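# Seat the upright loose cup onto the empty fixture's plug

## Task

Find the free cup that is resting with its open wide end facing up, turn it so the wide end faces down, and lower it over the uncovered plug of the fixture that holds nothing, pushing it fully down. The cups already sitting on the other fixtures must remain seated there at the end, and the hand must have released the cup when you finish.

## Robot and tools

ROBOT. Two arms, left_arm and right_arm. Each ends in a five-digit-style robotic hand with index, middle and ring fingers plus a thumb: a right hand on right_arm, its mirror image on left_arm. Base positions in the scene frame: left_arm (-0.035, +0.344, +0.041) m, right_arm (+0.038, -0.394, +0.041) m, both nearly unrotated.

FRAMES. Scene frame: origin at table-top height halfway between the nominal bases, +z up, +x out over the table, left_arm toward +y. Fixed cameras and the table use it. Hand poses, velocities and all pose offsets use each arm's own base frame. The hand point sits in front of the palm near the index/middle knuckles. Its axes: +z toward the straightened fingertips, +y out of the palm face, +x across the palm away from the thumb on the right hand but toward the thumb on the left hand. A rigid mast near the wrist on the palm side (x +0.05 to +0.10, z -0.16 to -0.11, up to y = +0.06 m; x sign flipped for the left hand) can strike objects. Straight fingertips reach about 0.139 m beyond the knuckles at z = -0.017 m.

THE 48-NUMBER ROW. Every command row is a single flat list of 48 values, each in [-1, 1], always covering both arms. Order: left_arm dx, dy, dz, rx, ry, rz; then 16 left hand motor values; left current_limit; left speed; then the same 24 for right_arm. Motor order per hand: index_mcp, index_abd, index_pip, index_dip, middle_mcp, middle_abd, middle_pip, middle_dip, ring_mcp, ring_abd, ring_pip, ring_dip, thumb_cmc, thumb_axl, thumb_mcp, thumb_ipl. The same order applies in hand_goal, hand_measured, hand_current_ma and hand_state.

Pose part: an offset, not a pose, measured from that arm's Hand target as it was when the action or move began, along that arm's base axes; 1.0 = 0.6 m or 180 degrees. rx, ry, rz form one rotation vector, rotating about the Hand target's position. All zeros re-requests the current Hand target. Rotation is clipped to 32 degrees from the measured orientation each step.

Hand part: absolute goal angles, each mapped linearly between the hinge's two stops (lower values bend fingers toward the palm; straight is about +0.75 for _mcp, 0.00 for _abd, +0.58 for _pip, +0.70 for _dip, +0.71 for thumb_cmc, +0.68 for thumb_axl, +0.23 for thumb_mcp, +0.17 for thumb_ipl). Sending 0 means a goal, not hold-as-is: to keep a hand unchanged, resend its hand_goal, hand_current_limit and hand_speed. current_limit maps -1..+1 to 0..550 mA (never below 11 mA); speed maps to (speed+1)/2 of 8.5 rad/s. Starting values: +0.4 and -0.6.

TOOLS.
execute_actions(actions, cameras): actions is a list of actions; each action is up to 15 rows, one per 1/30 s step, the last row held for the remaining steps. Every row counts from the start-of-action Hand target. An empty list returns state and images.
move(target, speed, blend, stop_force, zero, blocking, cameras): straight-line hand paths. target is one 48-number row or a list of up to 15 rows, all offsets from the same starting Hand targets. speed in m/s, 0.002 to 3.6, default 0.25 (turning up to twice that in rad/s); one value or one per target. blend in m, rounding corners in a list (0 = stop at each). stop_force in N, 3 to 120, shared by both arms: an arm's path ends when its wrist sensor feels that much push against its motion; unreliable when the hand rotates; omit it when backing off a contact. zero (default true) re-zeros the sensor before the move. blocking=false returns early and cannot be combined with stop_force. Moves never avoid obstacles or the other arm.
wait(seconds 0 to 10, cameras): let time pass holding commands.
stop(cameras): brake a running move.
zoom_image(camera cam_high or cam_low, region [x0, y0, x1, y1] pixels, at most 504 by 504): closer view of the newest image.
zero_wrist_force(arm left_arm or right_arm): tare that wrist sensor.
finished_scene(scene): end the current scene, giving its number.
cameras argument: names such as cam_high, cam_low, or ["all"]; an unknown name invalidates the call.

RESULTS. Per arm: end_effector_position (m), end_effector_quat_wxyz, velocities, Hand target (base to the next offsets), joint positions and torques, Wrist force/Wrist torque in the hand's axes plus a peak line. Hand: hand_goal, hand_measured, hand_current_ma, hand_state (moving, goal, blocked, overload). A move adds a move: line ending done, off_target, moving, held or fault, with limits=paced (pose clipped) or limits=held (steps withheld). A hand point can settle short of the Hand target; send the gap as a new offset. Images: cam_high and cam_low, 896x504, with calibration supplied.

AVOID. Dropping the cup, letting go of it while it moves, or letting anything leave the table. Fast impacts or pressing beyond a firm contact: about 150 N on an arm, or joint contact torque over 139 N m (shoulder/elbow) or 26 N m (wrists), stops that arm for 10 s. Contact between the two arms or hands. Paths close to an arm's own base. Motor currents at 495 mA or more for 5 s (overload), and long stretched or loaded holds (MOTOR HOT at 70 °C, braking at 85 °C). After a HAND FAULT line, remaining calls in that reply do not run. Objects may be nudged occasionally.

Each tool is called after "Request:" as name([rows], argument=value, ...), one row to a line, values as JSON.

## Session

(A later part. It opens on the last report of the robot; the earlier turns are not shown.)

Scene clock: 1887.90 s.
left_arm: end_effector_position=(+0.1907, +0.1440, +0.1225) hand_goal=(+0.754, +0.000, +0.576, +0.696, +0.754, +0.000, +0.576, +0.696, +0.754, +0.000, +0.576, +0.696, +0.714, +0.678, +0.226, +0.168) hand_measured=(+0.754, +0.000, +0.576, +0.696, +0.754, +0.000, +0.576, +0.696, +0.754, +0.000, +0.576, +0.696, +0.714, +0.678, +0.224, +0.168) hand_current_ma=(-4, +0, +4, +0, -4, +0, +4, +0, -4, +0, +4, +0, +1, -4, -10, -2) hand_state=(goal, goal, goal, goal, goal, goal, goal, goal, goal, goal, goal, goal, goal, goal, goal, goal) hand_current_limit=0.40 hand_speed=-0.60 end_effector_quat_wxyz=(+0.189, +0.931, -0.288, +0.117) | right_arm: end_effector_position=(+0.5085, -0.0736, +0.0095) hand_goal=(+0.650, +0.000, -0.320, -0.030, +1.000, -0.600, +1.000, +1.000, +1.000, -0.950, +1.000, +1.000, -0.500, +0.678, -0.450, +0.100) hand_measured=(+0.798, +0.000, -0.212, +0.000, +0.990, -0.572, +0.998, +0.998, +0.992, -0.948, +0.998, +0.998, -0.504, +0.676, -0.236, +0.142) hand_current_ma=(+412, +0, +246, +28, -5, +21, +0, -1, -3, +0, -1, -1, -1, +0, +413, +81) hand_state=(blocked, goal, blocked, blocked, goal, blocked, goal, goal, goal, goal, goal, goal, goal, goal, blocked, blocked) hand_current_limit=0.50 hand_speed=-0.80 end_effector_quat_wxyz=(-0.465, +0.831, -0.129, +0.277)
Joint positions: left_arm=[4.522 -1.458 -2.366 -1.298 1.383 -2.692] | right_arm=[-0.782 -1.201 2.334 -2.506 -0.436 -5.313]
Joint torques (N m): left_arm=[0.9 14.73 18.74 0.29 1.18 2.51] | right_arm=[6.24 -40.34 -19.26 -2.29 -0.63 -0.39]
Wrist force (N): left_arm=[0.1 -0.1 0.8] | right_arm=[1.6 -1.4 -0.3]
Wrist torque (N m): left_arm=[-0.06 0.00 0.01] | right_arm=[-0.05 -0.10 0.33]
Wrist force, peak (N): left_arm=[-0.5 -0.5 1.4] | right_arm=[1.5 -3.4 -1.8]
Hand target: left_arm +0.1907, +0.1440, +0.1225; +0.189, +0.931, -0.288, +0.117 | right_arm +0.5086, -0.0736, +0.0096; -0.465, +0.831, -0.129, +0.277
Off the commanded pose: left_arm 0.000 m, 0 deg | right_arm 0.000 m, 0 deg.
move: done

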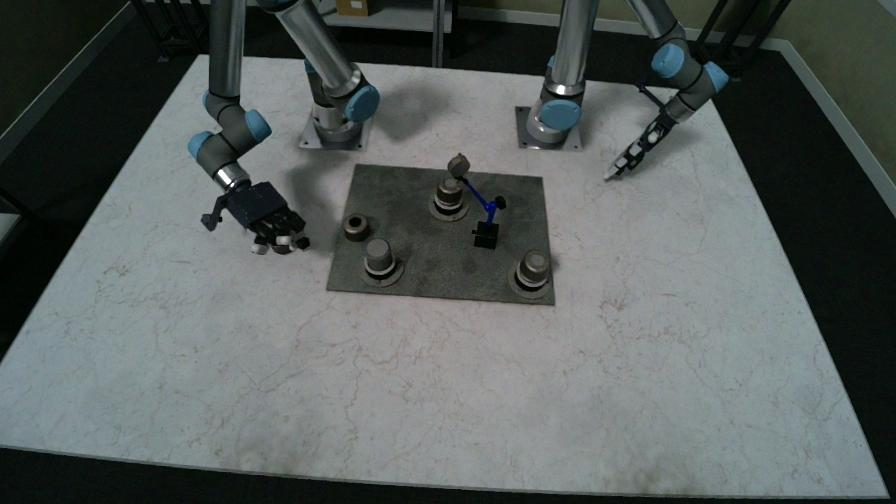

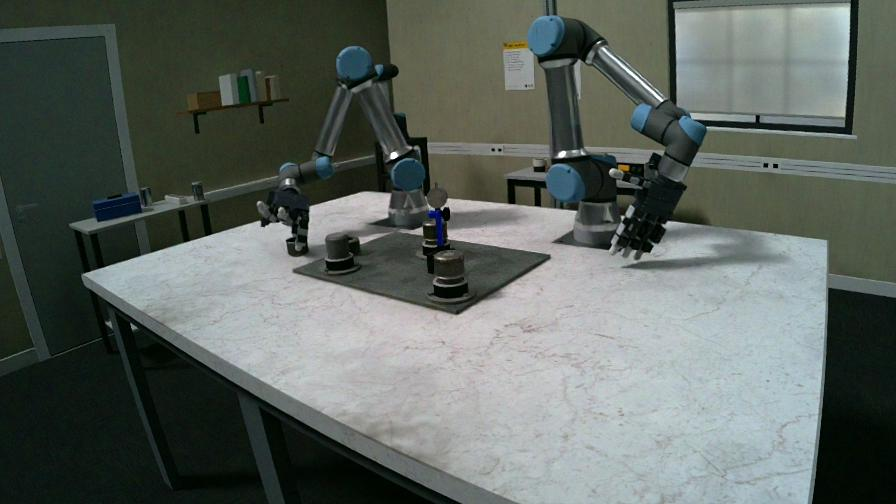

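Request:
move(target=[0,0,0,0,0,0,0.754,0,0.576,0.696,0.754,0,0.576,0.696,0.754,0,0.576,0.696,0.714,0.678,0.226,0.168,0.4,-0.6, 0,0,-0.008,0,0,0, 0.65,0,-0.32,-0.03,1,-0.6,1,1,1,-0.95,1,1,-0.5,0.678,-0.45,0.1,0.5,-0.8], speed=0.015, stop_force=4)

Request:
move(target=[0,0,0,0,0,0,0.754,0,0.576,0.696,0.754,0,0.576,0.696,0.754,0,0.576,0.696,0.714,0.678,0.226,0.168,0.4,-0.6, 0,0,0,0,0,0, 0.88,0,-0.13,0.02,1,-0.6,1,1,1,-0.95,1,1,-0.5,0.678,-0.17,0.142,0.2,-0.8], speed=0.05, cameras=["all"])

Request:
zoom_image(camera="cam_low", region=[235, 160, 355, 260])

Request:
zoom_image(camera="cam_high", region=[220, 160, 340, 280])

Scene clock: 1893.23 s.
left_arm: end_effector_position=(+0.1907, +0.1440, +0.1225) hand_goal=(+0.754, +0.000, +0.576, +0.696, +0.754, +0.000, +0.576, +0.696, +0.754, +0.000, +0.576, +0.696, +0.714, +0.678, +0.226, +0.168) hand_measured=(+0.754, +0.000, +0.576, +0.696, +0.754, +0.000, +0.576, +0.696, +0.754, +0.000, +0.576, +0.696, +0.714, +0.678, +0.224, +0.168) hand_current_ma=(-4, +0, +4, +0, -4, +0, +4, +0, -4, +0, +4, +0, +1, -4, -10, -2) hand_state=(goal, goal, goal, goal, goal, goal, goal, goal, goal, goal, goal, goal, goal, goal, goal, goal) hand_current_limit=0.40 hand_speed=-0.60 end_effector_quat_wxyz=(+0.189, +0.931, -0.288, +0.117) | right_arm: end_effector_position=(+0.5087, -0.0736, +0.0094) hand_goal=(+0.650, +0.000, -0.320, -0.030, +1.000, -0.600, +1.000, +1.000, +1.000, -0.950, +1.000, +1.000, -0.500, +0.678, -0.450, +0.100) hand_measured=(+0.798, +0.000, -0.212, +0.000, +0.990, -0.572, +0.998, +0.998, +0.992, -0.948, +0.998, +0.998, -0.504, +0.676, -0.236, +0.142) hand_current_ma=(+413, +0, +246, +28, -5, +21, +0, -1, -3, +0, -1, -1, -1, +0, +412, +81) hand_state=(blocked, goal, blocked, blocked, goal, blocked, goal, goal, goal, goal, goal, goal, goal, goal, blocked, blocked) hand_current_limit=0.50 hand_speed=-0.80 end_effector_quat_wxyz=(-0.465, +0.831, -0.129, +0.277)
Joint positions: left_arm=[4.522 -1.458 -2.366 -1.298 1.383 -2.692] | right_arm=[-0.782 -1.201 2.334 -2.507 -0.436 -5.313]
Joint torques (N m): left_arm=[0.33 15.92 20.42 0.28 1.08 2.53] | right_arm=[4.98 -35.38 -11.75 -0.34 0.86 -0.28]
Wrist force (N): left_arm=[-0.3 0.1 0.9] | right_arm=[1.5 0.3 0.6]
Wrist torque (N m): left_arm=[-0.05 0.07 -0.03] | right_arm=[0.01 -0.08 0.29]
Wrist force, peak (N): left_arm=[-0.5 -0.1 1.3] | right_arm=[2.0 -5.6 -2.3]
Hand target: left_arm +0.1907, +0.1440, +0.1225; +0.189, +0.931, -0.288, +0.117 | right_arm +0.5087, -0.0736, +0.0094; -0.465, +0.831, -0.129, +0.277 (not the last commanded pose)
Off the commanded pose: left_arm 0.000 m, 0 deg | right_arm 0.005 m, 0 deg.
move: contact (right_arm)

Scene clock: 1893.83 s.
left_arm: end_effector_position=(+0.1907, +0.1440, +0.1225) hand_goal=(+0.754, +0.000, +0.576, +0.696, +0.754, +0.000, +0.576, +0.696, +0.754, +0.000, +0.576, +0.696, +0.714, +0.678, +0.226, +0.168) hand_measured=(+0.754, +0.000, +0.576, +0.696, +0.754, +0.000, +0.576, +0.696, +0.754, +0.000, +0.576, +0.696, +0.714, +0.678, +0.224, +0.168) hand_current_ma=(-4, +0, +4, +0, -4, +0, +4, +0, -4, +0, +4, +0, +1, -4, -10, -2) hand_state=(goal, goal, goal, goal, goal, goal, goal, goal, goal, goal, goal, goal, goal, goal, goal, goal) hand_current_limit=0.40 hand_speed=-0.60 end_effector_quat_wxyz=(+0.189, +0.931, -0.288, +0.117) | right_arm: end_effector_position=(+0.5087, -0.0736, +0.0094) hand_goal=(+0.880, +0.000, -0.130, +0.020, +1.000, -0.600, +1.000, +1.000, +1.000, -0.950, +1.000, +1.000, -0.500, +0.678, -0.170, +0.142) hand_measured=(+0.862, +0.000, -0.134, +0.022, +0.990, -0.572, +0.998, +0.998, +0.992, -0.948, +0.998, +0.998, -0.500, +0.676, -0.172, +0.144) hand_current_ma=(-15, +0, -1, +1, -5, +21, +0, -1, -3, +0, -1, -1, +0, +0, +0, +1) hand_state=(goal, goal, goal, goal, goal, blocked, goal, goal, goal, goal, goal, goal, goal, goal, goal, goal) hand_current_limit=0.20 hand_speed=-0.80 end_effector_quat_wxyz=(-0.465, +0.831, -0.129, +0.277)
Joint positions: left_arm=[4.522 -1.458 -2.366 -1.298 1.383 -2.692] | right_arm=[-0.782 -1.201 2.334 -2.507 -0.436 -5.313]
Joint torques (N m): left_arm=[0.39 16.04 20.07 0.01 1.01 2.74] | right_arm=[3.89 -37.7 -10.86 -0.27 0.86 0.5]
Wrist force (N): left_arm=[-0.2 -0.1 0.8] | right_arm=[1.2 0.5 0.1]
Wrist torque (N m): left_arm=[-0.08 0.06 -0.01] | right_arm=[0.04 -0.09 0.29]
Wrist force, peak (N): left_arm=[-0.5 0.2 1.1] | right_arm=[1.8 -2.7 -1.4]
Hand target: left_arm +0.1907, +0.1440, +0.1225; +0.189, +0.931, -0.288, +0.117 | right_arm +0.5087, -0.0736, +0.0094; -0.465, +0.831, -0.129, +0.277
Off the commanded pose: left_arm 0.000 m, 0 deg | right_arm 0.000 m, 0 deg.
move: done

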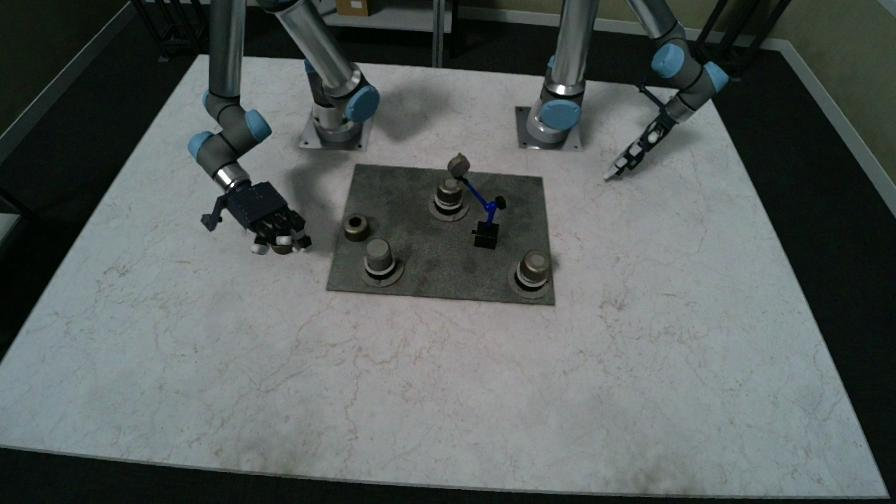

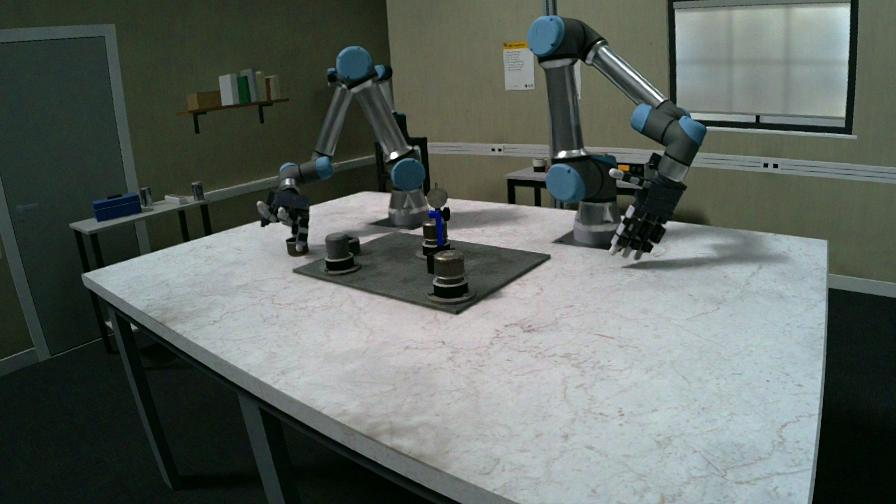

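Scaled by 4.200 from the camera's 896x504 image, which has a finer 1280x720 frame.

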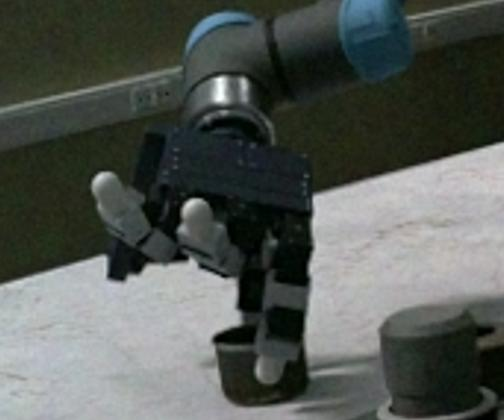

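Scaled by 4.200 from the camera's 896x504 image, which has a finer 1280x720 frame.

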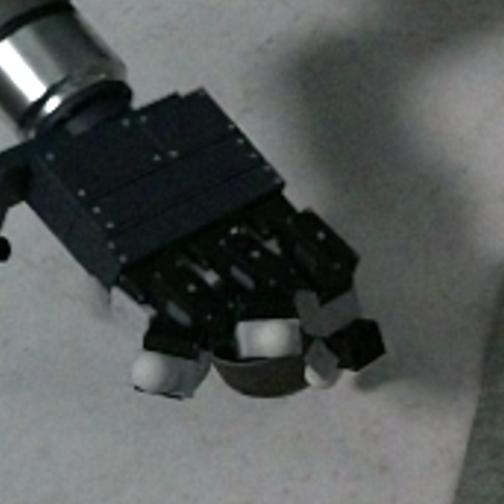

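Request:
move(target=[0,0,0,0,0,0,0.754,0,0.576,0.696,0.754,0,0.576,0.696,0.754,0,0.576,0.696,0.714,0.678,0.226,0.168,0.4,-0.6, 0,0,-0.0273,0,0,0, 0.88,0,-0.13,0.02,1,-0.6,1,1,1,-0.95,1,1,-0.5,0.678,-0.17,0.142,0.2,-0.8], speed=0.03, stop_force=5)

Request:
move([
  [0,0,0,0,0,0,0.754,0,0.576,0.696,0.754,0,0.576,0.696,0.754,0,0.576,0.696,0.714,0.678,0.226,0.168,0.4,-0.6, 0,0,0,0,0,0, 0.753,0,-0.299,-0.029,1,-0.6,1,1,1,-0.95,1,1,-0.5,0.678,-0.393,0.114,0.2,-0.8],
  [0,0,0,0,0,0,0.754,0,0.576,0.696,0.754,0,0.576,0.696,0.754,0,0.576,0.696,0.714,0.678,0.226,0.168,0.4,-0.6, 0,0,0,0,0,0, 0.65,0,-0.32,-0.03,1,-0.6,1,1,1,-0.95,1,1,-0.5,0.678,-0.45,0.1,0.5,-0.8],
], speed=0.05, cameras=["all"])

Request:
zoom_image(camera="cam_low", region=[235, 160, 355, 260])

Scene clock: 1901.60 s.
left_arm: end_effector_position=(+0.1907, +0.1440, +0.1225) hand_goal=(+0.754, +0.000, +0.576, +0.696, +0.754, +0.000, +0.576, +0.696, +0.754, +0.000, +0.576, +0.696, +0.714, +0.678, +0.226, +0.168) hand_measured=(+0.754, +0.000, +0.576, +0.696, +0.754, +0.000, +0.576, +0.696, +0.754, +0.000, +0.576, +0.696, +0.714, +0.678, +0.224, +0.168) hand_current_ma=(-4, +0, +4, +0, -4, +0, +4, +0, -4, +0, +4, +0, +1, -4, -10, -2) hand_state=(goal, goal, goal, goal, goal, goal, goal, goal, goal, goal, goal, goal, goal, goal, goal, goal) hand_current_limit=0.40 hand_speed=-0.60 end_effector_quat_wxyz=(+0.189, +0.931, -0.288, +0.117) | right_arm: end_effector_position=(+0.5086, -0.0736, -0.0070) hand_goal=(+0.880, +0.000, -0.130, +0.020, +1.000, -0.600, +1.000, +1.000, +1.000, -0.950, +1.000, +1.000, -0.500, +0.678, -0.170, +0.142) hand_measured=(+0.862, +0.000, -0.134, +0.022, +0.990, -0.572, +0.998, +0.998, +0.992, -0.948, +0.998, +0.998, -0.500, +0.676, -0.172, +0.144) hand_current_ma=(-14, +0, -1, +1, -5, +21, +0, -1, -3, +0, -1, -1, +0, +0, +0, +1) hand_state=(goal, goal, goal, goal, goal, blocked, goal, goal, goal, goal, goal, goal, goal, goal, goal, goal) hand_current_limit=0.20 hand_speed=-0.80 end_effector_quat_wxyz=(-0.465, +0.831, -0.129, +0.277)
Joint positions: left_arm=[4.522 -1.458 -2.366 -1.298 1.383 -2.692] | right_arm=[-0.782 -1.152 2.338 -2.56 -0.436 -5.313]
Joint torques (N m): left_arm=[1.08 15.71 20.29 0.37 1.15 2.64] | right_arm=[4.62 -42.87 -10.91 -0.49 0.86 -0.19]
Wrist force (N): left_arm=[-0.4 -0.2 0.8] | right_arm=[1.4 0.5 0.1]
Wrist torque (N m): left_arm=[-0.10 0.07 -0.02] | right_arm=[0.03 -0.11 0.33]
Wrist force, peak (N): left_arm=[-0.7 -0.3 1.2] | right_arm=[1.4 0.6 0.3]
Hand target: left_arm +0.1907, +0.1440, +0.1225; +0.189, +0.931, -0.288, +0.117 | right_arm +0.5087, -0.0736, -0.0070; -0.465, +0.831, -0.129, +0.277
Off the commanded pose: left_arm 0.000 m, 0 deg | right_arm 0.000 m, 0 deg.
move: done

Scene clock: 1902.63 s.
left_arm: end_effector_position=(+0.1907, +0.1440, +0.1225) hand_goal=(+0.754, +0.000, +0.576, +0.696, +0.754, +0.000, +0.576, +0.696, +0.754, +0.000, +0.576, +0.696, +0.714, +0.678, +0.226, +0.168) hand_measured=(+0.754, +0.000, +0.576, +0.696, +0.754, +0.000, +0.576, +0.696, +0.754, +0.000, +0.576, +0.696, +0.714, +0.678, +0.224, +0.168) hand_current_ma=(-4, +0, +4, +0, -4, +0, +4, +0, -4, +0, +4, +0, +1, -4, -10, -2) hand_state=(goal, goal, goal, goal, goal, goal, goal, goal, goal, goal, goal, goal, goal, goal, goal, goal) hand_current_limit=0.40 hand_speed=-0.60 end_effector_quat_wxyz=(+0.189, +0.931, -0.288, +0.117) | right_arm: end_effector_position=(+0.5087, -0.0736, -0.0070) hand_goal=(+0.650, +0.000, -0.320, -0.030, +1.000, -0.600, +1.000, +1.000, +1.000, -0.950, +1.000, +1.000, -0.500, +0.678, -0.450, +0.100) hand_measured=(+0.806, +0.000, -0.210, -0.014, +0.990, -0.572, +0.998, +0.998, +0.992, -0.948, +0.998, +0.998, -0.500, +0.678, -0.238, +0.140) hand_current_ma=(+413, +0, +256, +10, -5, +21, +0, -1, -3, +0, -1, -1, +0, +0, +412, +77) hand_state=(blocked, goal, blocked, goal, goal, blocked, goal, goal, goal, goal, goal, goal, goal, goal, blocked, blocked) hand_current_limit=0.50 hand_speed=-0.80 end_effector_quat_wxyz=(-0.465, +0.831, -0.129, +0.277)
Joint positions: left_arm=[4.522 -1.458 -2.366 -1.298 1.383 -2.692] | right_arm=[-0.782 -1.152 2.338 -2.56 -0.436 -5.313]
Joint torques (N m): left_arm=[0.85 14.91 21.16 0.32 1.07 2.55] | right_arm=[6.01 -40.51 -18.63 -1.28 0.86 -1.25]
Wrist force (N): left_arm=[-0.3 0.0 0.8] | right_arm=[1.3 -0.7 -0.6]
Wrist torque (N m): left_arm=[-0.06 0.06 -0.02] | right_arm=[0.04 -0.12 0.35]
Wrist force, peak (N): left_arm=[-0.6 0.0 1.4] | right_arm=[1.5 -0.6 -1.2]
Hand target: left_arm +0.1907, +0.1440, +0.1225; +0.189, +0.931, -0.288, +0.117 | right_arm +0.5087, -0.0736, -0.0070; -0.465, +0.831, -0.129, +0.277
Off the commanded pose: left_arm 0.000 m, 0 deg | right_arm 0.000 m, 0 deg.
move: done

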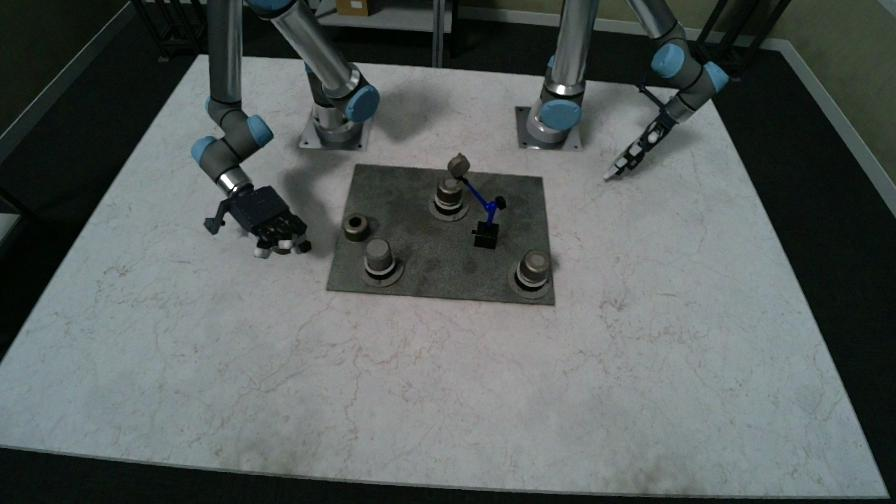

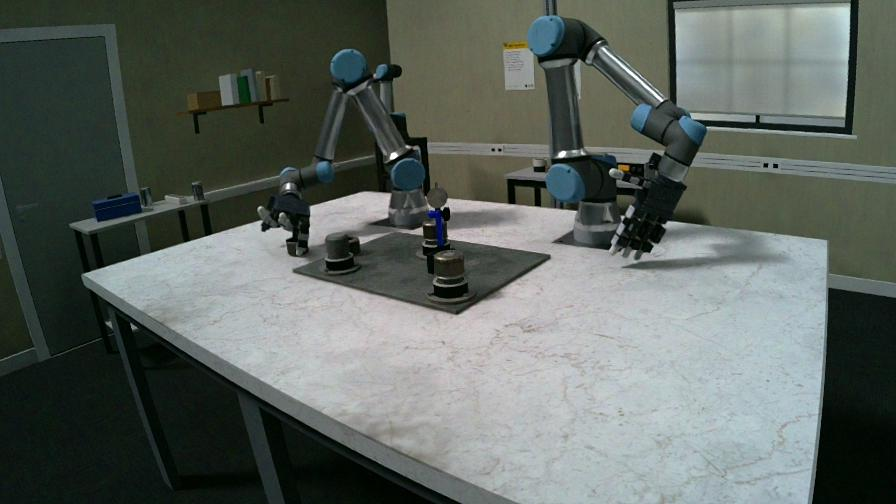

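Scaled by 4.200 from the camera's 896x504 image, which has a finer 1280x720 frame.

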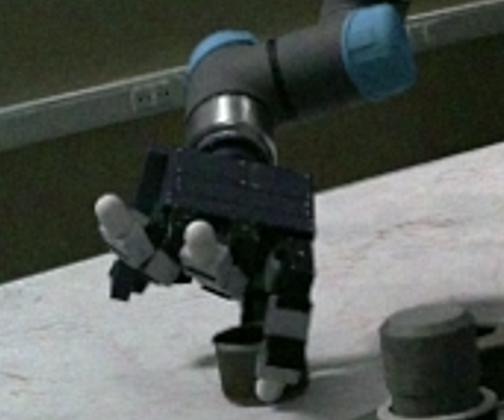

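Request:
move(target=[0,0,0,0,0,0,0.754,0,0.576,0.696,0.754,0,0.576,0.696,0.754,0,0.576,0.696,0.714,0.678,0.226,0.168,0.4,-0.6, 0,0,0.1333,0,0,0, 0.65,0,-0.32,-0.03,1,-0.6,1,1,1,-0.95,1,1,-0.5,0.678,-0.45,0.1,0.5,-0.8], speed=0.1, cameras=["cam_low"])

Request:
zoom_image(camera="cam_low", region=[235, 140, 355, 240])

Request:
move(target=[0,0,0,0,0,0,0.754,0,0.576,0.696,0.754,0,0.576,0.696,0.754,0,0.576,0.696,0.714,0.678,0.226,0.168,0.4,-0.6, 0.0084,-0.0048,-0.0263,0.1111,0.1925,0, 0.65,0,-0.32,-0.03,1,-0.6,1,1,1,-0.95,1,1,-0.5,0.678,-0.45,0.1,0.5,-0.8], speed=0.2, cameras=["cam_low"])

Request:
zoom_image(camera="cam_low", region=[235, 140, 355, 240])

Scene clock: 1910.63 s.
left_arm: end_effector_position=(+0.1907, +0.1440, +0.1225) hand_goal=(+0.754, +0.000, +0.576, +0.696, +0.754, +0.000, +0.576, +0.696, +0.754, +0.000, +0.576, +0.696, +0.714, +0.678, +0.226, +0.168) hand_measured=(+0.754, +0.000, +0.576, +0.696, +0.754, +0.000, +0.576, +0.696, +0.754, +0.000, +0.576, +0.696, +0.714, +0.678, +0.224, +0.168) hand_current_ma=(-4, +0, +4, +0, -4, +0, +4, +0, -4, +0, +4, +0, +1, -4, -10, -2) hand_state=(goal, goal, goal, goal, goal, goal, goal, goal, goal, goal, goal, goal, goal, goal, goal, goal) hand_current_limit=0.40 hand_speed=-0.60 end_effector_quat_wxyz=(+0.189, +0.931, -0.288, +0.117) | right_arm: end_effector_position=(+0.5087, -0.0737, +0.0730) hand_goal=(+0.650, +0.000, -0.320, -0.030, +1.000, -0.600, +1.000, +1.000, +1.000, -0.950, +1.000, +1.000, -0.500, +0.678, -0.450, +0.100) hand_measured=(+0.798, +0.000, -0.210, -0.002, +0.990, -0.572, +0.998, +0.998, +0.992, -0.948, +0.998, +0.998, -0.500, +0.678, -0.238, +0.140) hand_current_ma=(+413, +0, +256, +26, -5, +21, +0, -1, -3, +0, -1, -1, +0, +0, +412, +79) hand_state=(blocked, goal, blocked, blocked, goal, blocked, goal, goal, goal, goal, goal, goal, goal, goal, blocked, blocked) hand_current_limit=0.50 hand_speed=-0.80 end_effector_quat_wxyz=(-0.465, +0.831, -0.129, +0.277)
Joint positions: left_arm=[4.522 -1.458 -2.366 -1.298 1.383 -2.692] | right_arm=[-0.782 -1.375 2.296 -2.295 -0.436 -5.313]
Joint torques (N m): left_arm=[0.49 15.26 20.55 0.26 1.04 2.57] | right_arm=[-4.84 -32.11 -5.16 -2.2 1.23 1.16]
Wrist force (N): left_arm=[-0.1 -0.2 1.3] | right_arm=[0.5 2.2 1.0]
Wrist torque (N m): left_arm=[-0.14 0.05 0.00] | right_arm=[0.01 -0.09 0.36]
Wrist force, peak (N): left_arm=[-0.3 -0.3 1.5] | right_arm=[-0.1 3.9 1.7]
Hand target: left_arm +0.1907, +0.1440, +0.1225; +0.189, +0.931, -0.288, +0.117 | right_arm +0.5087, -0.0736, +0.0730; -0.465, +0.831, -0.129, +0.277
Off the commanded pose: left_arm 0.000 m, 0 deg | right_arm 0.000 m, 0 deg.
move: done
Images, in order (width x height): cam_low 896x504.

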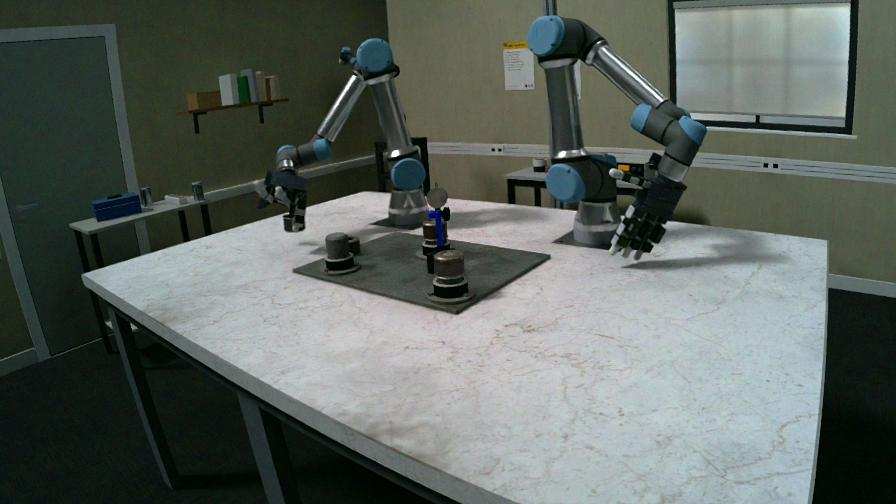

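Scaled by 4.200 from the camera's 896x504 image, which has a finer 1280x720 frame.

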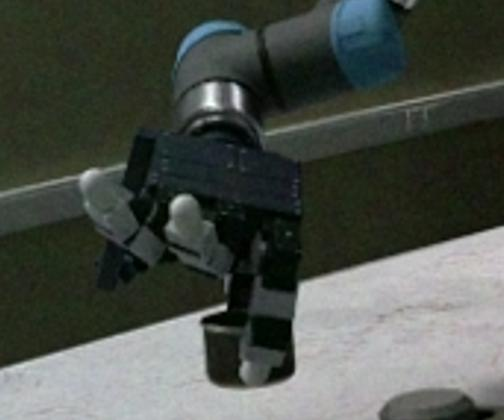

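Scene clock: 1912.83 s.
left_arm: end_effector_position=(+0.1907, +0.1440, +0.1225) hand_goal=(+0.754, +0.000, +0.576, +0.696, +0.754, +0.000, +0.576, +0.696, +0.754, +0.000, +0.576, +0.696, +0.714, +0.678, +0.226, +0.168) hand_measured=(+0.754, +0.000, +0.576, +0.696, +0.754, +0.000, +0.576, +0.696, +0.754, +0.000, +0.576, +0.696, +0.714, +0.678, +0.224, +0.168) hand_current_ma=(-4, +0, +4, +0, -4, +0, +4, +0, -4, +0, +4, +0, +1, -4, -10, -2) hand_state=(goal, goal, goal, goal, goal, goal, goal, goal, goal, goal, goal, goal, goal, goal, goal, goal) hand_current_limit=0.40 hand_speed=-0.60 end_effector_quat_wxyz=(+0.189, +0.931, -0.288, +0.117) | right_arm: end_effector_position=(+0.5137, -0.0765, +0.0572) hand_goal=(+0.650, +0.000, -0.320, -0.030, +1.000, -0.600, +1.000, +1.000, +1.000, -0.950, +1.000, +1.000, -0.500, +0.678, -0.450, +0.100) hand_measured=(+0.798, +0.000, -0.210, -0.002, +0.990, -0.572, +0.998, +0.998, +0.992, -0.948, +0.998, +0.998, -0.514, +0.672, -0.238, +0.140) hand_current_ma=(+412, +0, +256, +27, -5, +21, +0, -1, -3, +0, -1, -1, -9, -3, +412, +80) hand_state=(blocked, goal, blocked, blocked, goal, blocked, goal, goal, goal, goal, goal, goal, goal, goal, blocked, blocked) hand_current_limit=0.50 hand_speed=-0.80 end_effector_quat_wxyz=(-0.541, +0.784, -0.306, -0.008)
Joint positions: left_arm=[4.522 -1.458 -2.366 -1.298 1.383 -2.692] | right_arm=[-0.722 -1.122 1.873 -1.659 -0.555 -5.069]
Joint torques (N m): left_arm=[1.49 15.3 20 0.08 1.15 2.68] | right_arm=[-7.04 -43.43 -16.37 -0.06 3.57 0.46]
Wrist force (N): left_arm=[-0.5 -0.4 0.7] | right_arm=[1.3 2.0 1.3]
Wrist torque (N m): left_arm=[-0.11 0.09 -0.03] | right_arm=[-0.02 0.07 0.30]
Wrist force, peak (N): left_arm=[-0.5 0.0 1.3] | right_arm=[1.5 2.4 1.4]
Hand target: left_arm +0.1907, +0.1440, +0.1225; +0.189, +0.931, -0.288, +0.117 | right_arm +0.5137, -0.0765, +0.0572; -0.541, +0.783, -0.306, -0.008
Off the commanded pose: left_arm 0.000 m, 0 deg | right_arm 0.000 m, 0 deg.
move: done
Images, in order (width x height): cam_low 896x504.

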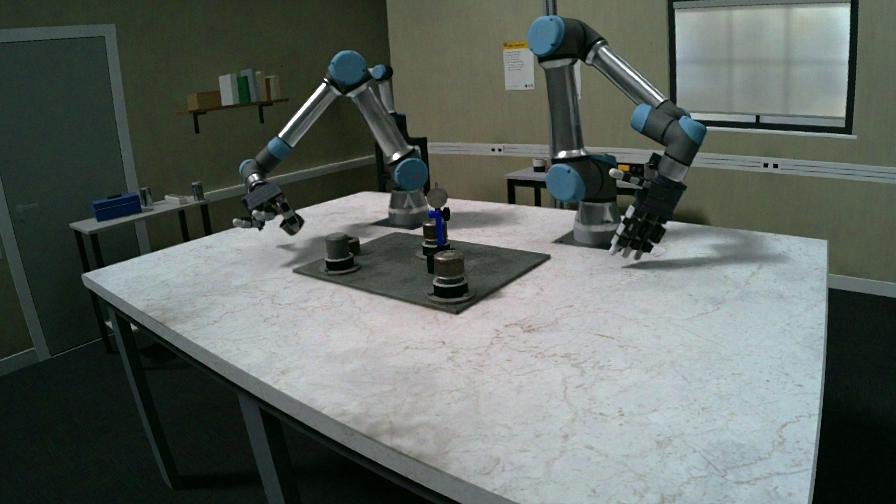

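Scaled by 4.200 from the camera's 896x504 image, which has a finer 1280x720 frame.

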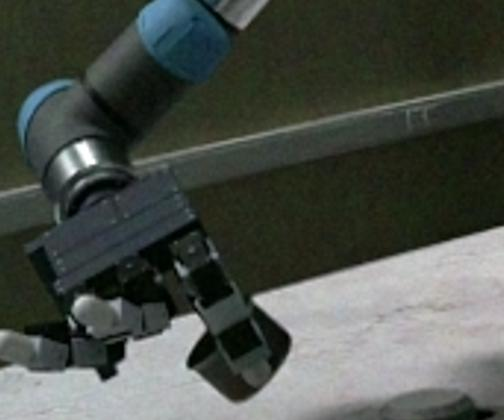

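Request:
move(target=[0,0,0,0,0,0,0.754,0,0.576,0.696,0.754,0,0.576,0.696,0.754,0,0.576,0.696,0.714,0.678,0.226,0.168,0.4,-0.6, -0.0084,0.0048,-0.102,-0.1111,-0.1925,0, 0.65,0,-0.32,-0.03,1,-0.6,1,1,1,-0.95,1,1,-0.5,0.678,-0.45,0.1,0.5,-0.8], speed=0.08)

Request:
move(target=[0,0,0,0,0,0,0.754,0,0.576,0.696,0.754,0,0.576,0.696,0.754,0,0.576,0.696,0.714,0.678,0.226,0.168,0.4,-0.6, 0,0,-0.008,0,0,0, 0.65,0,-0.32,-0.03,1,-0.6,1,1,1,-0.95,1,1,-0.5,0.678,-0.45,0.1,0.5,-0.8], speed=0.015, stop_force=4)

Request:
move(target=[0,0,0,0,0,0,0.754,0,0.576,0.696,0.754,0,0.576,0.696,0.754,0,0.576,0.696,0.714,0.678,0.226,0.168,0.4,-0.6, 0,0,0,0,0,0, 0.88,0,-0.13,0.02,1,-0.6,1,1,1,-0.95,1,1,-0.5,0.678,-0.17,0.142,0.2,-0.8], speed=0.05, cameras=["all"])

Request:
zoom_image(camera="cam_low", region=[235, 160, 355, 260])

Scene clock: 1955.43 s.
left_arm: end_effector_position=(+0.1907, +0.1440, +0.1225) hand_goal=(+0.754, +0.000, +0.576, +0.696, +0.754, +0.000, +0.576, +0.696, +0.754, +0.000, +0.576, +0.696, +0.714, +0.678, +0.226, +0.168) hand_measured=(+0.754, +0.000, +0.576, +0.696, +0.754, +0.000, +0.576, +0.696, +0.754, +0.000, +0.576, +0.696, +0.714, +0.678, +0.224, +0.168) hand_current_ma=(-4, +0, +4, +0, -4, +0, +4, +0, -4, +0, +4, +0, +1, -4, -10, -2) hand_state=(goal, goal, goal, goal, goal, goal, goal, goal, goal, goal, goal, goal, goal, goal, goal, goal) hand_current_limit=0.40 hand_speed=-0.60 end_effector_quat_wxyz=(+0.189, +0.931, -0.288, +0.117) | right_arm: end_effector_position=(+0.5086, -0.0736, -0.0041) hand_goal=(+0.650, +0.000, -0.320, -0.030, +1.000, -0.600, +1.000, +1.000, +1.000, -0.950, +1.000, +1.000, -0.500, +0.678, -0.450, +0.100) hand_measured=(+0.798, +0.000, -0.210, -0.002, +0.990, -0.572, +0.998, +0.998, +0.992, -0.948, +0.998, +0.998, -0.500, +0.678, -0.238, +0.142) hand_current_ma=(+412, +0, +256, +27, -5, +21, +0, -1, -3, +0, -1, -1, +0, +0, +412, +82) hand_state=(blocked, goal, blocked, blocked, goal, blocked, goal, goal, goal, goal, goal, goal, goal, goal, blocked, blocked) hand_current_limit=0.50 hand_speed=-0.80 end_effector_quat_wxyz=(-0.465, +0.831, -0.129, +0.277)
Joint positions: left_arm=[4.522 -1.458 -2.366 -1.298 1.383 -2.692] | right_arm=[-0.782 -1.161 2.338 -2.55 -0.436 -5.313]
Joint torques (N m): left_arm=[0.5 15.57 20.72 0.12 1.06 2.67] | right_arm=[8.33 -43.22 -19.53 -1.89 0.03 -0.2]
Wrist force (N): left_arm=[-0.4 -0.1 0.9] | right_arm=[0.4 2.5 1.2]
Wrist torque (N m): left_arm=[-0.10 0.08 -0.03] | right_arm=[0.04 -0.06 0.27]
Wrist force, peak (N): left_arm=[-0.6 -0.3 1.3] | right_arm=[1.1 2.3 1.6]
Hand target: left_arm +0.1907, +0.1440, +0.1225; +0.189, +0.931, -0.288, +0.117 | right_arm +0.5087, -0.0736, -0.0040; -0.465, +0.831, -0.129, +0.277
Off the commanded pose: left_arm 0.000 m, 0 deg | right_arm 0.000 m, 0 deg.
move: done

Scene clock: 1956.83 s.
left_arm: end_effector_position=(+0.1907, +0.1440, +0.1225) hand_goal=(+0.754, +0.000, +0.576, +0.696, +0.754, +0.000, +0.576, +0.696, +0.754, +0.000, +0.576, +0.696, +0.714, +0.678, +0.226, +0.168) hand_measured=(+0.754, +0.000, +0.576, +0.696, +0.754, +0.000, +0.576, +0.696, +0.754, +0.000, +0.576, +0.696, +0.714, +0.678, +0.224, +0.168) hand_current_ma=(-4, +0, +4, +0, -4, +0, +4, +0, -4, +0, +4, +0, +1, -4, -10, -2) hand_state=(goal, goal, goal, goal, goal, goal, goal, goal, goal, goal, goal, goal, goal, goal, goal, goal) hand_current_limit=0.40 hand_speed=-0.60 end_effector_quat_wxyz=(+0.189, +0.931, -0.288, +0.117) | right_arm: end_effector_position=(+0.5087, -0.0737, -0.0064) hand_goal=(+0.650, +0.000, -0.320, -0.030, +1.000, -0.600, +1.000, +1.000, +1.000, -0.950, +1.000, +1.000, -0.500, +0.678, -0.450, +0.100) hand_measured=(+0.798, +0.000, -0.210, -0.002, +0.990, -0.572, +0.998, +0.998, +0.992, -0.948, +0.998, +0.998, -0.500, +0.678, -0.238, +0.142) hand_current_ma=(+413, +0, +256, +26, -5, +21, +0, -1, -3, +0, -1, -1, +0, +0, +413, +82) hand_state=(blocked, goal, blocked, blocked, goal, blocked, goal, goal, goal, goal, goal, goal, goal, goal, blocked, blocked) hand_current_limit=0.50 hand_speed=-0.80 end_effector_quat_wxyz=(-0.465, +0.831, -0.129, +0.277)
Joint positions: left_arm=[4.522 -1.458 -2.366 -1.298 1.383 -2.692] | right_arm=[-0.782 -1.153 2.338 -2.559 -0.436 -5.313]
Joint torques (N m): left_arm=[1.03 15.66 19.91 0.3 0.92 2.52] | right_arm=[4.42 -42.18 -19.03 -1.73 0.16 -0.85]
Wrist force (N): left_arm=[-0.1 -0.2 0.9] | right_arm=[0.6 2.2 0.9]
Wrist torque (N m): left_arm=[-0.10 0.04 0.00] | right_arm=[0.04 -0.09 0.30]
Wrist force, peak (N): left_arm=[-0.6 0.0 1.3] | right_arm=[2.2 -1.8 -1.8]
Hand target: left_arm +0.1907, +0.1440, +0.1225; +0.189, +0.931, -0.288, +0.117 | right_arm +0.5087, -0.0737, -0.0064; -0.465, +0.831, -0.129, +0.277 (not the last commanded pose)
Off the commanded pose: left_arm 0.000 m, 0 deg | right_arm 0.002 m, 0 deg.
move: contact (right_arm)

Scene clock: 1957.43 s.
left_arm: end_effector_position=(+0.1907, +0.1440, +0.1225) hand_goal=(+0.754, +0.000, +0.576, +0.696, +0.754, +0.000, +0.576, +0.696, +0.754, +0.000, +0.576, +0.696, +0.714, +0.678, +0.226, +0.168) hand_measured=(+0.754, +0.000, +0.576, +0.696, +0.754, +0.000, +0.576, +0.696, +0.754, +0.000, +0.576, +0.696, +0.714, +0.678, +0.224, +0.168) hand_current_ma=(-4, +0, +4, +0, -4, +0, +4, +0, -4, +0, +4, +0, +1, -4, -10, -2) hand_state=(goal, goal, goal, goal, goal, goal, goal, goal, goal, goal, goal, goal, goal, goal, goal, goal) hand_current_limit=0.40 hand_speed=-0.60 end_effector_quat_wxyz=(+0.189, +0.931, -0.288, +0.117) | right_arm: end_effector_position=(+0.5087, -0.0737, -0.0064) hand_goal=(+0.880, +0.000, -0.130, +0.020, +1.000, -0.600, +1.000, +1.000, +1.000, -0.950, +1.000, +1.000, -0.500, +0.678, -0.170, +0.142) hand_measured=(+0.862, +0.000, -0.134, +0.022, +0.990, -0.572, +0.998, +0.998, +0.992, -0.948, +0.998, +0.998, -0.500, +0.678, -0.172, +0.144) hand_current_ma=(-15, +0, -1, +1, -5, +21, +0, -1, -3, +0, -1, -1, +0, +0, +0, +1) hand_state=(goal, goal, goal, goal, goal, blocked, goal, goal, goal, goal, goal, goal, goal, goal, goal, goal) hand_current_limit=0.20 hand_speed=-0.80 end_effector_quat_wxyz=(-0.465, +0.831, -0.129, +0.277)
Joint positions: left_arm=[4.522 -1.458 -2.366 -1.298 1.383 -2.692] | right_arm=[-0.782 -1.153 2.338 -2.559 -0.436 -5.313]
Joint torques (N m): left_arm=[0.42 14.89 20.92 0.22 1.11 2.58] | right_arm=[3.67 -39.38 -17.79 -2.65 0.08 -0.96]
Wrist force (N): left_arm=[-0.6 -0.1 1.1] | right_arm=[1.3 0.5 0.3]
Wrist torque (N m): left_arm=[-0.10 0.11 -0.05] | right_arm=[0.02 -0.10 0.33]
Wrist force, peak (N): left_arm=[-0.6 -0.2 1.2] | right_arm=[0.6 1.7 0.9]
Hand target: left_arm +0.1907, +0.1440, +0.1225; +0.189, +0.931, -0.288, +0.117 | right_arm +0.5087, -0.0737, -0.0064; -0.465, +0.831, -0.129, +0.277
Off the commanded pose: left_arm 0.000 m, 0 deg | right_arm 0.000 m, 0 deg.
move: done

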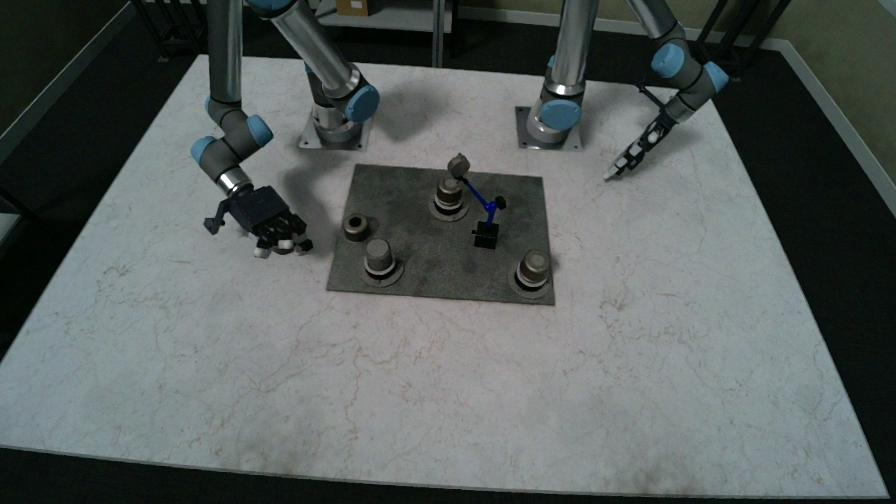

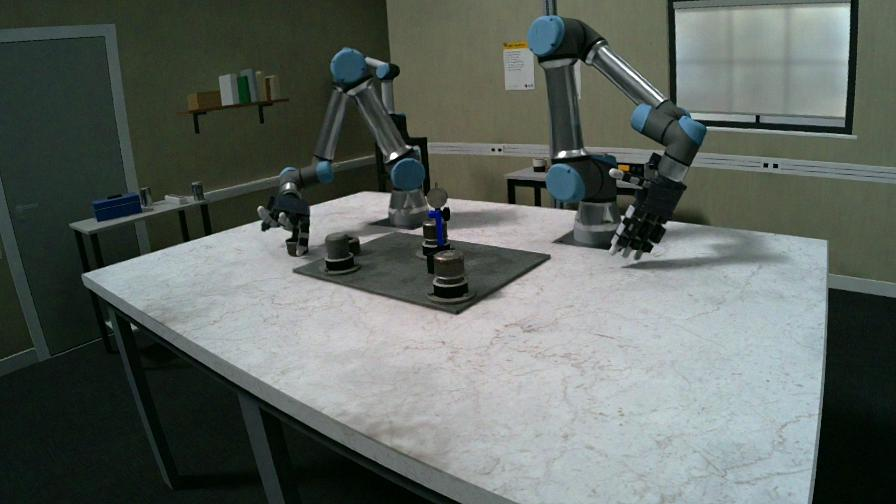

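Scaled by 4.200 from the camera's 896x504 image, which has a finer 1280x720 frame.

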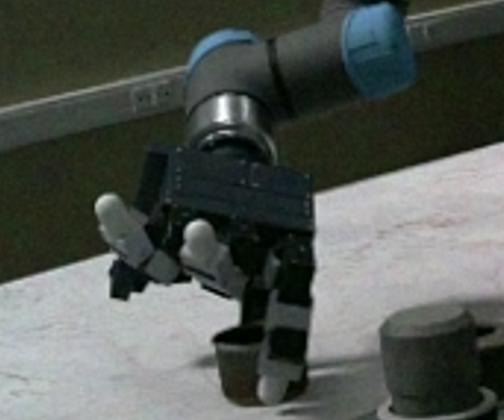

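Request:
move(target=[0,0,0,0,0,0,0.754,0,0.576,0.696,0.754,0,0.576,0.696,0.754,0,0.576,0.696,0.714,0.678,0.226,0.168,0.4,-0.6, 0,0,-0.0102,0,0,0, 0.88,0,-0.13,0.02,1,-0.6,1,1,1,-0.95,1,1,-0.5,0.678,-0.17,0.142,0.2,-0.8], speed=0.015, stop_force=4)

Request:
move([
  [0,0,0,0,0,0,0.754,0,0.576,0.696,0.754,0,0.576,0.696,0.754,0,0.576,0.696,0.714,0.678,0.226,0.168,0.4,-0.6, 0,0,0,0,0,0, 0.753,0,-0.299,-0.029,1,-0.6,1,1,1,-0.95,1,1,-0.5,0.678,-0.393,0.114,0.2,-0.8],
  [0,0,0,0,0,0,0.754,0,0.576,0.696,0.754,0,0.576,0.696,0.754,0,0.576,0.696,0.714,0.678,0.226,0.168,0.4,-0.6, 0,0,0,0,0,0, 0.65,0,-0.32,-0.03,1,-0.6,1,1,1,-0.95,1,1,-0.5,0.678,-0.45,0.1,0.5,-0.8],
  [0,0,0,0,0,0,0.754,0,0.576,0.696,0.754,0,0.576,0.696,0.754,0,0.576,0.696,0.714,0.678,0.226,0.168,0.4,-0.6, 0,0,0.1333,0,0,0, 0.65,0,-0.32,-0.03,1,-0.6,1,1,1,-0.95,1,1,-0.5,0.678,-0.45,0.1,0.5,-0.8],
], speed=0.08, cameras=["cam_low"])

Request:
zoom_image(camera="cam_low", region=[235, 140, 355, 240])

Request:
move(target=[0,0,0,0,0,0,0.754,0,0.576,0.696,0.754,0,0.576,0.696,0.754,0,0.576,0.696,0.714,0.678,0.226,0.168,0.4,-0.6, 0.0084,-0.0048,-0.0263,0.1111,0.1925,0, 0.65,0,-0.32,-0.03,1,-0.6,1,1,1,-0.95,1,1,-0.5,0.678,-0.45,0.1,0.5,-0.8], speed=0.2, cameras=["cam_low"])

Request:
zoom_image(camera="cam_low", region=[235, 140, 355, 240])

Scene clock: 1969.97 s.
left_arm: end_effector_position=(+0.1907, +0.1440, +0.1225) hand_goal=(+0.754, +0.000, +0.576, +0.696, +0.754, +0.000, +0.576, +0.696, +0.754, +0.000, +0.576, +0.696, +0.714, +0.678, +0.226, +0.168) hand_measured=(+0.754, +0.000, +0.576, +0.696, +0.754, +0.000, +0.576, +0.696, +0.754, +0.000, +0.576, +0.696, +0.714, +0.678, +0.224, +0.168) hand_current_ma=(-4, +0, +4, +0, -4, +0, +4, +0, -4, +0, +4, +0, +1, -4, -10, -2) hand_state=(goal, goal, goal, goal, goal, goal, goal, goal, goal, goal, goal, goal, goal, goal, goal, goal) hand_current_limit=0.40 hand_speed=-0.60 end_effector_quat_wxyz=(+0.189, +0.931, -0.288, +0.117) | right_arm: end_effector_position=(+0.5088, -0.0738, -0.0075) hand_goal=(+0.880, +0.000, -0.130, +0.020, +1.000, -0.600, +1.000, +1.000, +1.000, -0.950, +1.000, +1.000, -0.500, +0.678, -0.170, +0.142) hand_measured=(+0.862, +0.000, -0.134, +0.022, +0.990, -0.572, +0.998, +0.998, +0.992, -0.948, +0.998, +0.998, -0.500, +0.678, -0.170, +0.142) hand_current_ma=(-14, +0, -1, +1, -5, +21, +0, -1, -3, +0, -1, -1, +0, +0, +0, +0) hand_state=(goal, goal, goal, goal, goal, blocked, goal, goal, goal, goal, goal, goal, goal, goal, goal, goal) hand_current_limit=0.20 hand_speed=-0.80 end_effector_quat_wxyz=(-0.465, +0.831, -0.129, +0.277)
Joint positions: left_arm=[4.522 -1.458 -2.366 -1.298 1.383 -2.692] | right_arm=[-0.782 -1.15 2.338 -2.562 -0.436 -5.313]
Joint torques (N m): left_arm=[1.12 16.04 19.32 0.45 1.07 2.68] | right_arm=[-2.39 -34.8 -17.72 -2.85 -0.01 -0.76]
Wrist force (N): left_arm=[-0.4 0.2 1.0] | right_arm=[1.8 -3.1 -2.3]
Wrist torque (N m): left_arm=[-0.05 0.08 -0.03] | right_arm=[-0.21 -0.18 0.38]
Wrist force, peak (N): left_arm=[0.1 -0.5 1.4] | right_arm=[2.6 -11.3 -7.9]
Hand target: left_arm +0.1907, +0.1440, +0.1225; +0.189, +0.931, -0.288, +0.117 | right_arm +0.5088, -0.0738, -0.0075; -0.465, +0.831, -0.129, +0.277 (not the last commanded pose)
Off the commanded pose: left_arm 0.000 m, 0 deg | right_arm 0.005 m, 0 deg.
move: contact (right_arm)

Scene clock: 1972.40 s.
left_arm: end_effector_position=(+0.1907, +0.1440, +0.1225) hand_goal=(+0.754, +0.000, +0.576, +0.696, +0.754, +0.000, +0.576, +0.696, +0.754, +0.000, +0.576, +0.696, +0.714, +0.678, +0.226, +0.168) hand_measured=(+0.754, +0.000, +0.576, +0.696, +0.754, +0.000, +0.576, +0.696, +0.754, +0.000, +0.576, +0.696, +0.714, +0.678, +0.224, +0.168) hand_current_ma=(-4, +0, +4, +0, -4, +0, +4, +0, -4, +0, +4, +0, +1, -4, -10, -2) hand_state=(goal, goal, goal, goal, goal, goal, goal, goal, goal, goal, goal, goal, goal, goal, goal, goal) hand_current_limit=0.40 hand_speed=-0.60 end_effector_quat_wxyz=(+0.189, +0.931, -0.288, +0.117) | right_arm: end_effector_position=(+0.5089, -0.0738, +0.0725) hand_goal=(+0.650, +0.000, -0.320, -0.030, +1.000, -0.600, +1.000, +1.000, +1.000, -0.950, +1.000, +1.000, -0.500, +0.678, -0.450, +0.100) hand_measured=(+0.792, +0.000, -0.214, -0.002, +0.990, -0.572, +0.998, +0.998, +0.992, -0.948, +0.998, +0.998, -0.500, +0.678, -0.230, +0.140) hand_current_ma=(+413, +0, +237, +25, -5, +21, +0, -1, -3, +0, -1, -1, +0, +0, +413, +79) hand_state=(blocked, goal, blocked, blocked, goal, blocked, goal, goal, goal, goal, goal, goal, goal, goal, blocked, blocked) hand_current_limit=0.50 hand_speed=-0.80 end_effector_quat_wxyz=(-0.465, +0.831, -0.129, +0.277)
Joint positions: left_arm=[4.522 -1.458 -2.366 -1.298 1.383 -2.692] | right_arm=[-0.782 -1.373 2.296 -2.297 -0.436 -5.313]
Joint torques (N m): left_arm=[0.37 15.58 20.38 0.34 1.07 2.51] | right_arm=[-6.33 -29.22 -4.92 -2.76 1.72 0.86]
Wrist force (N): left_arm=[-0.4 -0.2 1.0] | right_arm=[0.4 2.3 1.4]
Wrist torque (N m): left_arm=[-0.10 0.08 -0.03] | right_arm=[-0.01 -0.09 0.36]
Wrist force, peak (N): left_arm=[-0.3 -0.3 1.6] | right_arm=[1.8 -2.2 -3.1]
Hand target: left_arm +0.1907, +0.1440, +0.1225; +0.189, +0.931, -0.288, +0.117 | right_arm +0.5088, -0.0738, +0.0725; -0.465, +0.831, -0.129, +0.277
Off the commanded pose: left_arm 0.000 m, 0 deg | right_arm 0.000 m, 0 deg.
move: done
Images, in order (width x height): cam_low 896x504.

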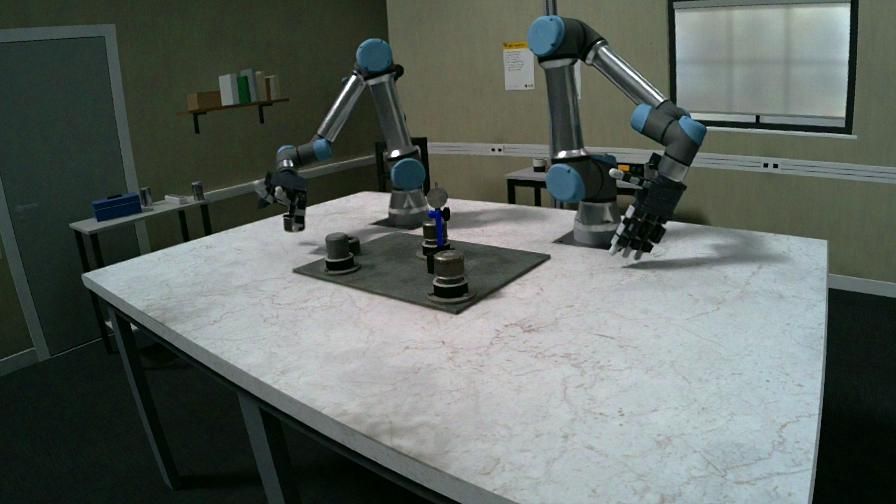

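Scaled by 4.200 from the camera's 896x504 image, which has a finer 1280x720 frame.

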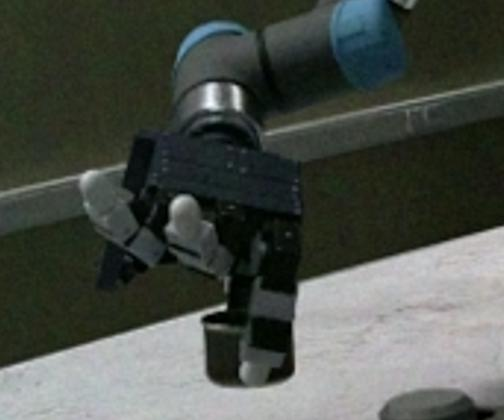

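Scene clock: 1974.60 s.
left_arm: end_effector_position=(+0.1907, +0.1440, +0.1225) hand_goal=(+0.754, +0.000, +0.576, +0.696, +0.754, +0.000, +0.576, +0.696, +0.754, +0.000, +0.576, +0.696, +0.714, +0.678, +0.226, +0.168) hand_measured=(+0.754, +0.000, +0.576, +0.696, +0.754, +0.000, +0.576, +0.696, +0.754, +0.000, +0.576, +0.696, +0.714, +0.678, +0.224, +0.168) hand_current_ma=(-4, +0, +4, +0, -4, +0, +4, +0, -4, +0, +4, +0, +1, -4, -10, -2) hand_state=(goal, goal, goal, goal, goal, goal, goal, goal, goal, goal, goal, goal, goal, goal, goal, goal) hand_current_limit=0.40 hand_speed=-0.60 end_effector_quat_wxyz=(+0.189, +0.931, -0.288, +0.117) | right_arm: end_effector_position=(+0.5139, -0.0766, +0.0566) hand_goal=(+0.650, +0.000, -0.320, -0.030, +1.000, -0.600, +1.000, +1.000, +1.000, -0.950, +1.000, +1.000, -0.500, +0.678, -0.450, +0.100) hand_measured=(+0.790, +0.000, -0.214, -0.002, +0.990, -0.572, +0.998, +0.998, +0.992, -0.948, +0.998, +0.998, -0.514, +0.672, -0.230, +0.140) hand_current_ma=(+413, +0, +237, +26, -5, +21, +0, -1, -3, +0, -1, -1, -9, -3, +412, +79) hand_state=(blocked, goal, blocked, blocked, goal, blocked, goal, goal, goal, goal, goal, goal, goal, goal, blocked, blocked) hand_current_limit=0.50 hand_speed=-0.80 end_effector_quat_wxyz=(-0.541, +0.784, -0.306, -0.008)
Joint positions: left_arm=[4.522 -1.458 -2.366 -1.298 1.383 -2.692] | right_arm=[-0.722 -1.121 1.873 -1.66 -0.555 -5.069]
Joint torques (N m): left_arm=[0.77 14.68 19.27 0.22 1.07 2.63] | right_arm=[-6.1 -43.69 -16.48 -0.44 3.67 0.79]
Wrist force (N): left_arm=[-0.3 0.0 1.0] | right_arm=[1.2 2.3 1.2]
Wrist torque (N m): left_arm=[-0.08 0.07 -0.02] | right_arm=[0.03 0.09 0.30]
Wrist force, peak (N): left_arm=[-0.9 0.3 1.3] | right_arm=[1.6 2.4 1.5]
Hand target: left_arm +0.1907, +0.1440, +0.1225; +0.189, +0.931, -0.288, +0.117 | right_arm +0.5138, -0.0767, +0.0567; -0.541, +0.784, -0.306, -0.008
Off the commanded pose: left_arm 0.000 m, 0 deg | right_arm 0.000 m, 0 deg.
move: done
Images, in order (width x height): cam_low 896x504.

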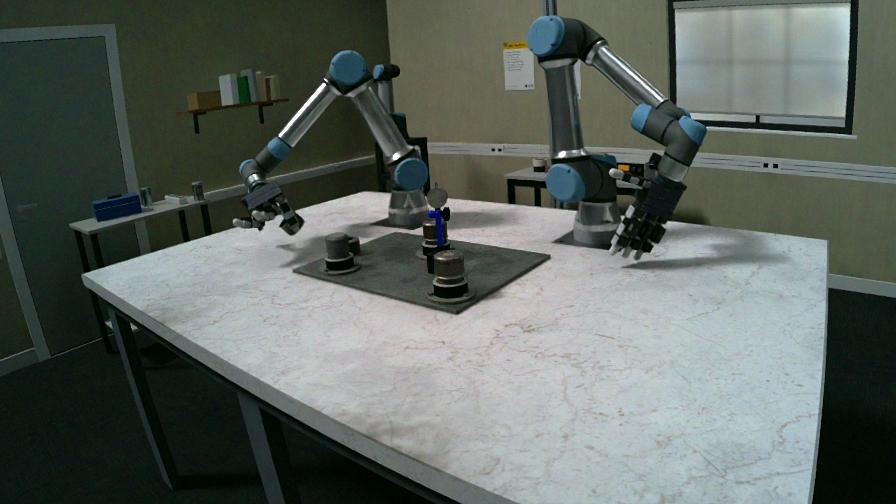

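Scaled by 4.200 from the camera's 896x504 image, which has a finer 1280x720 frame.

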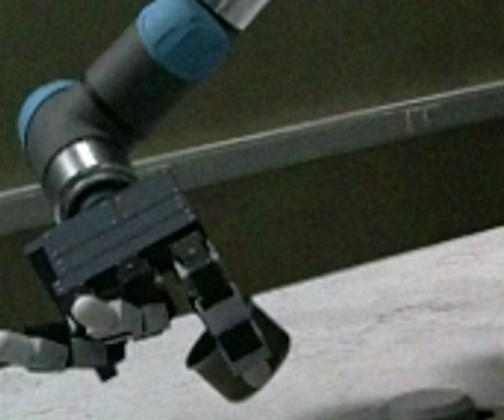

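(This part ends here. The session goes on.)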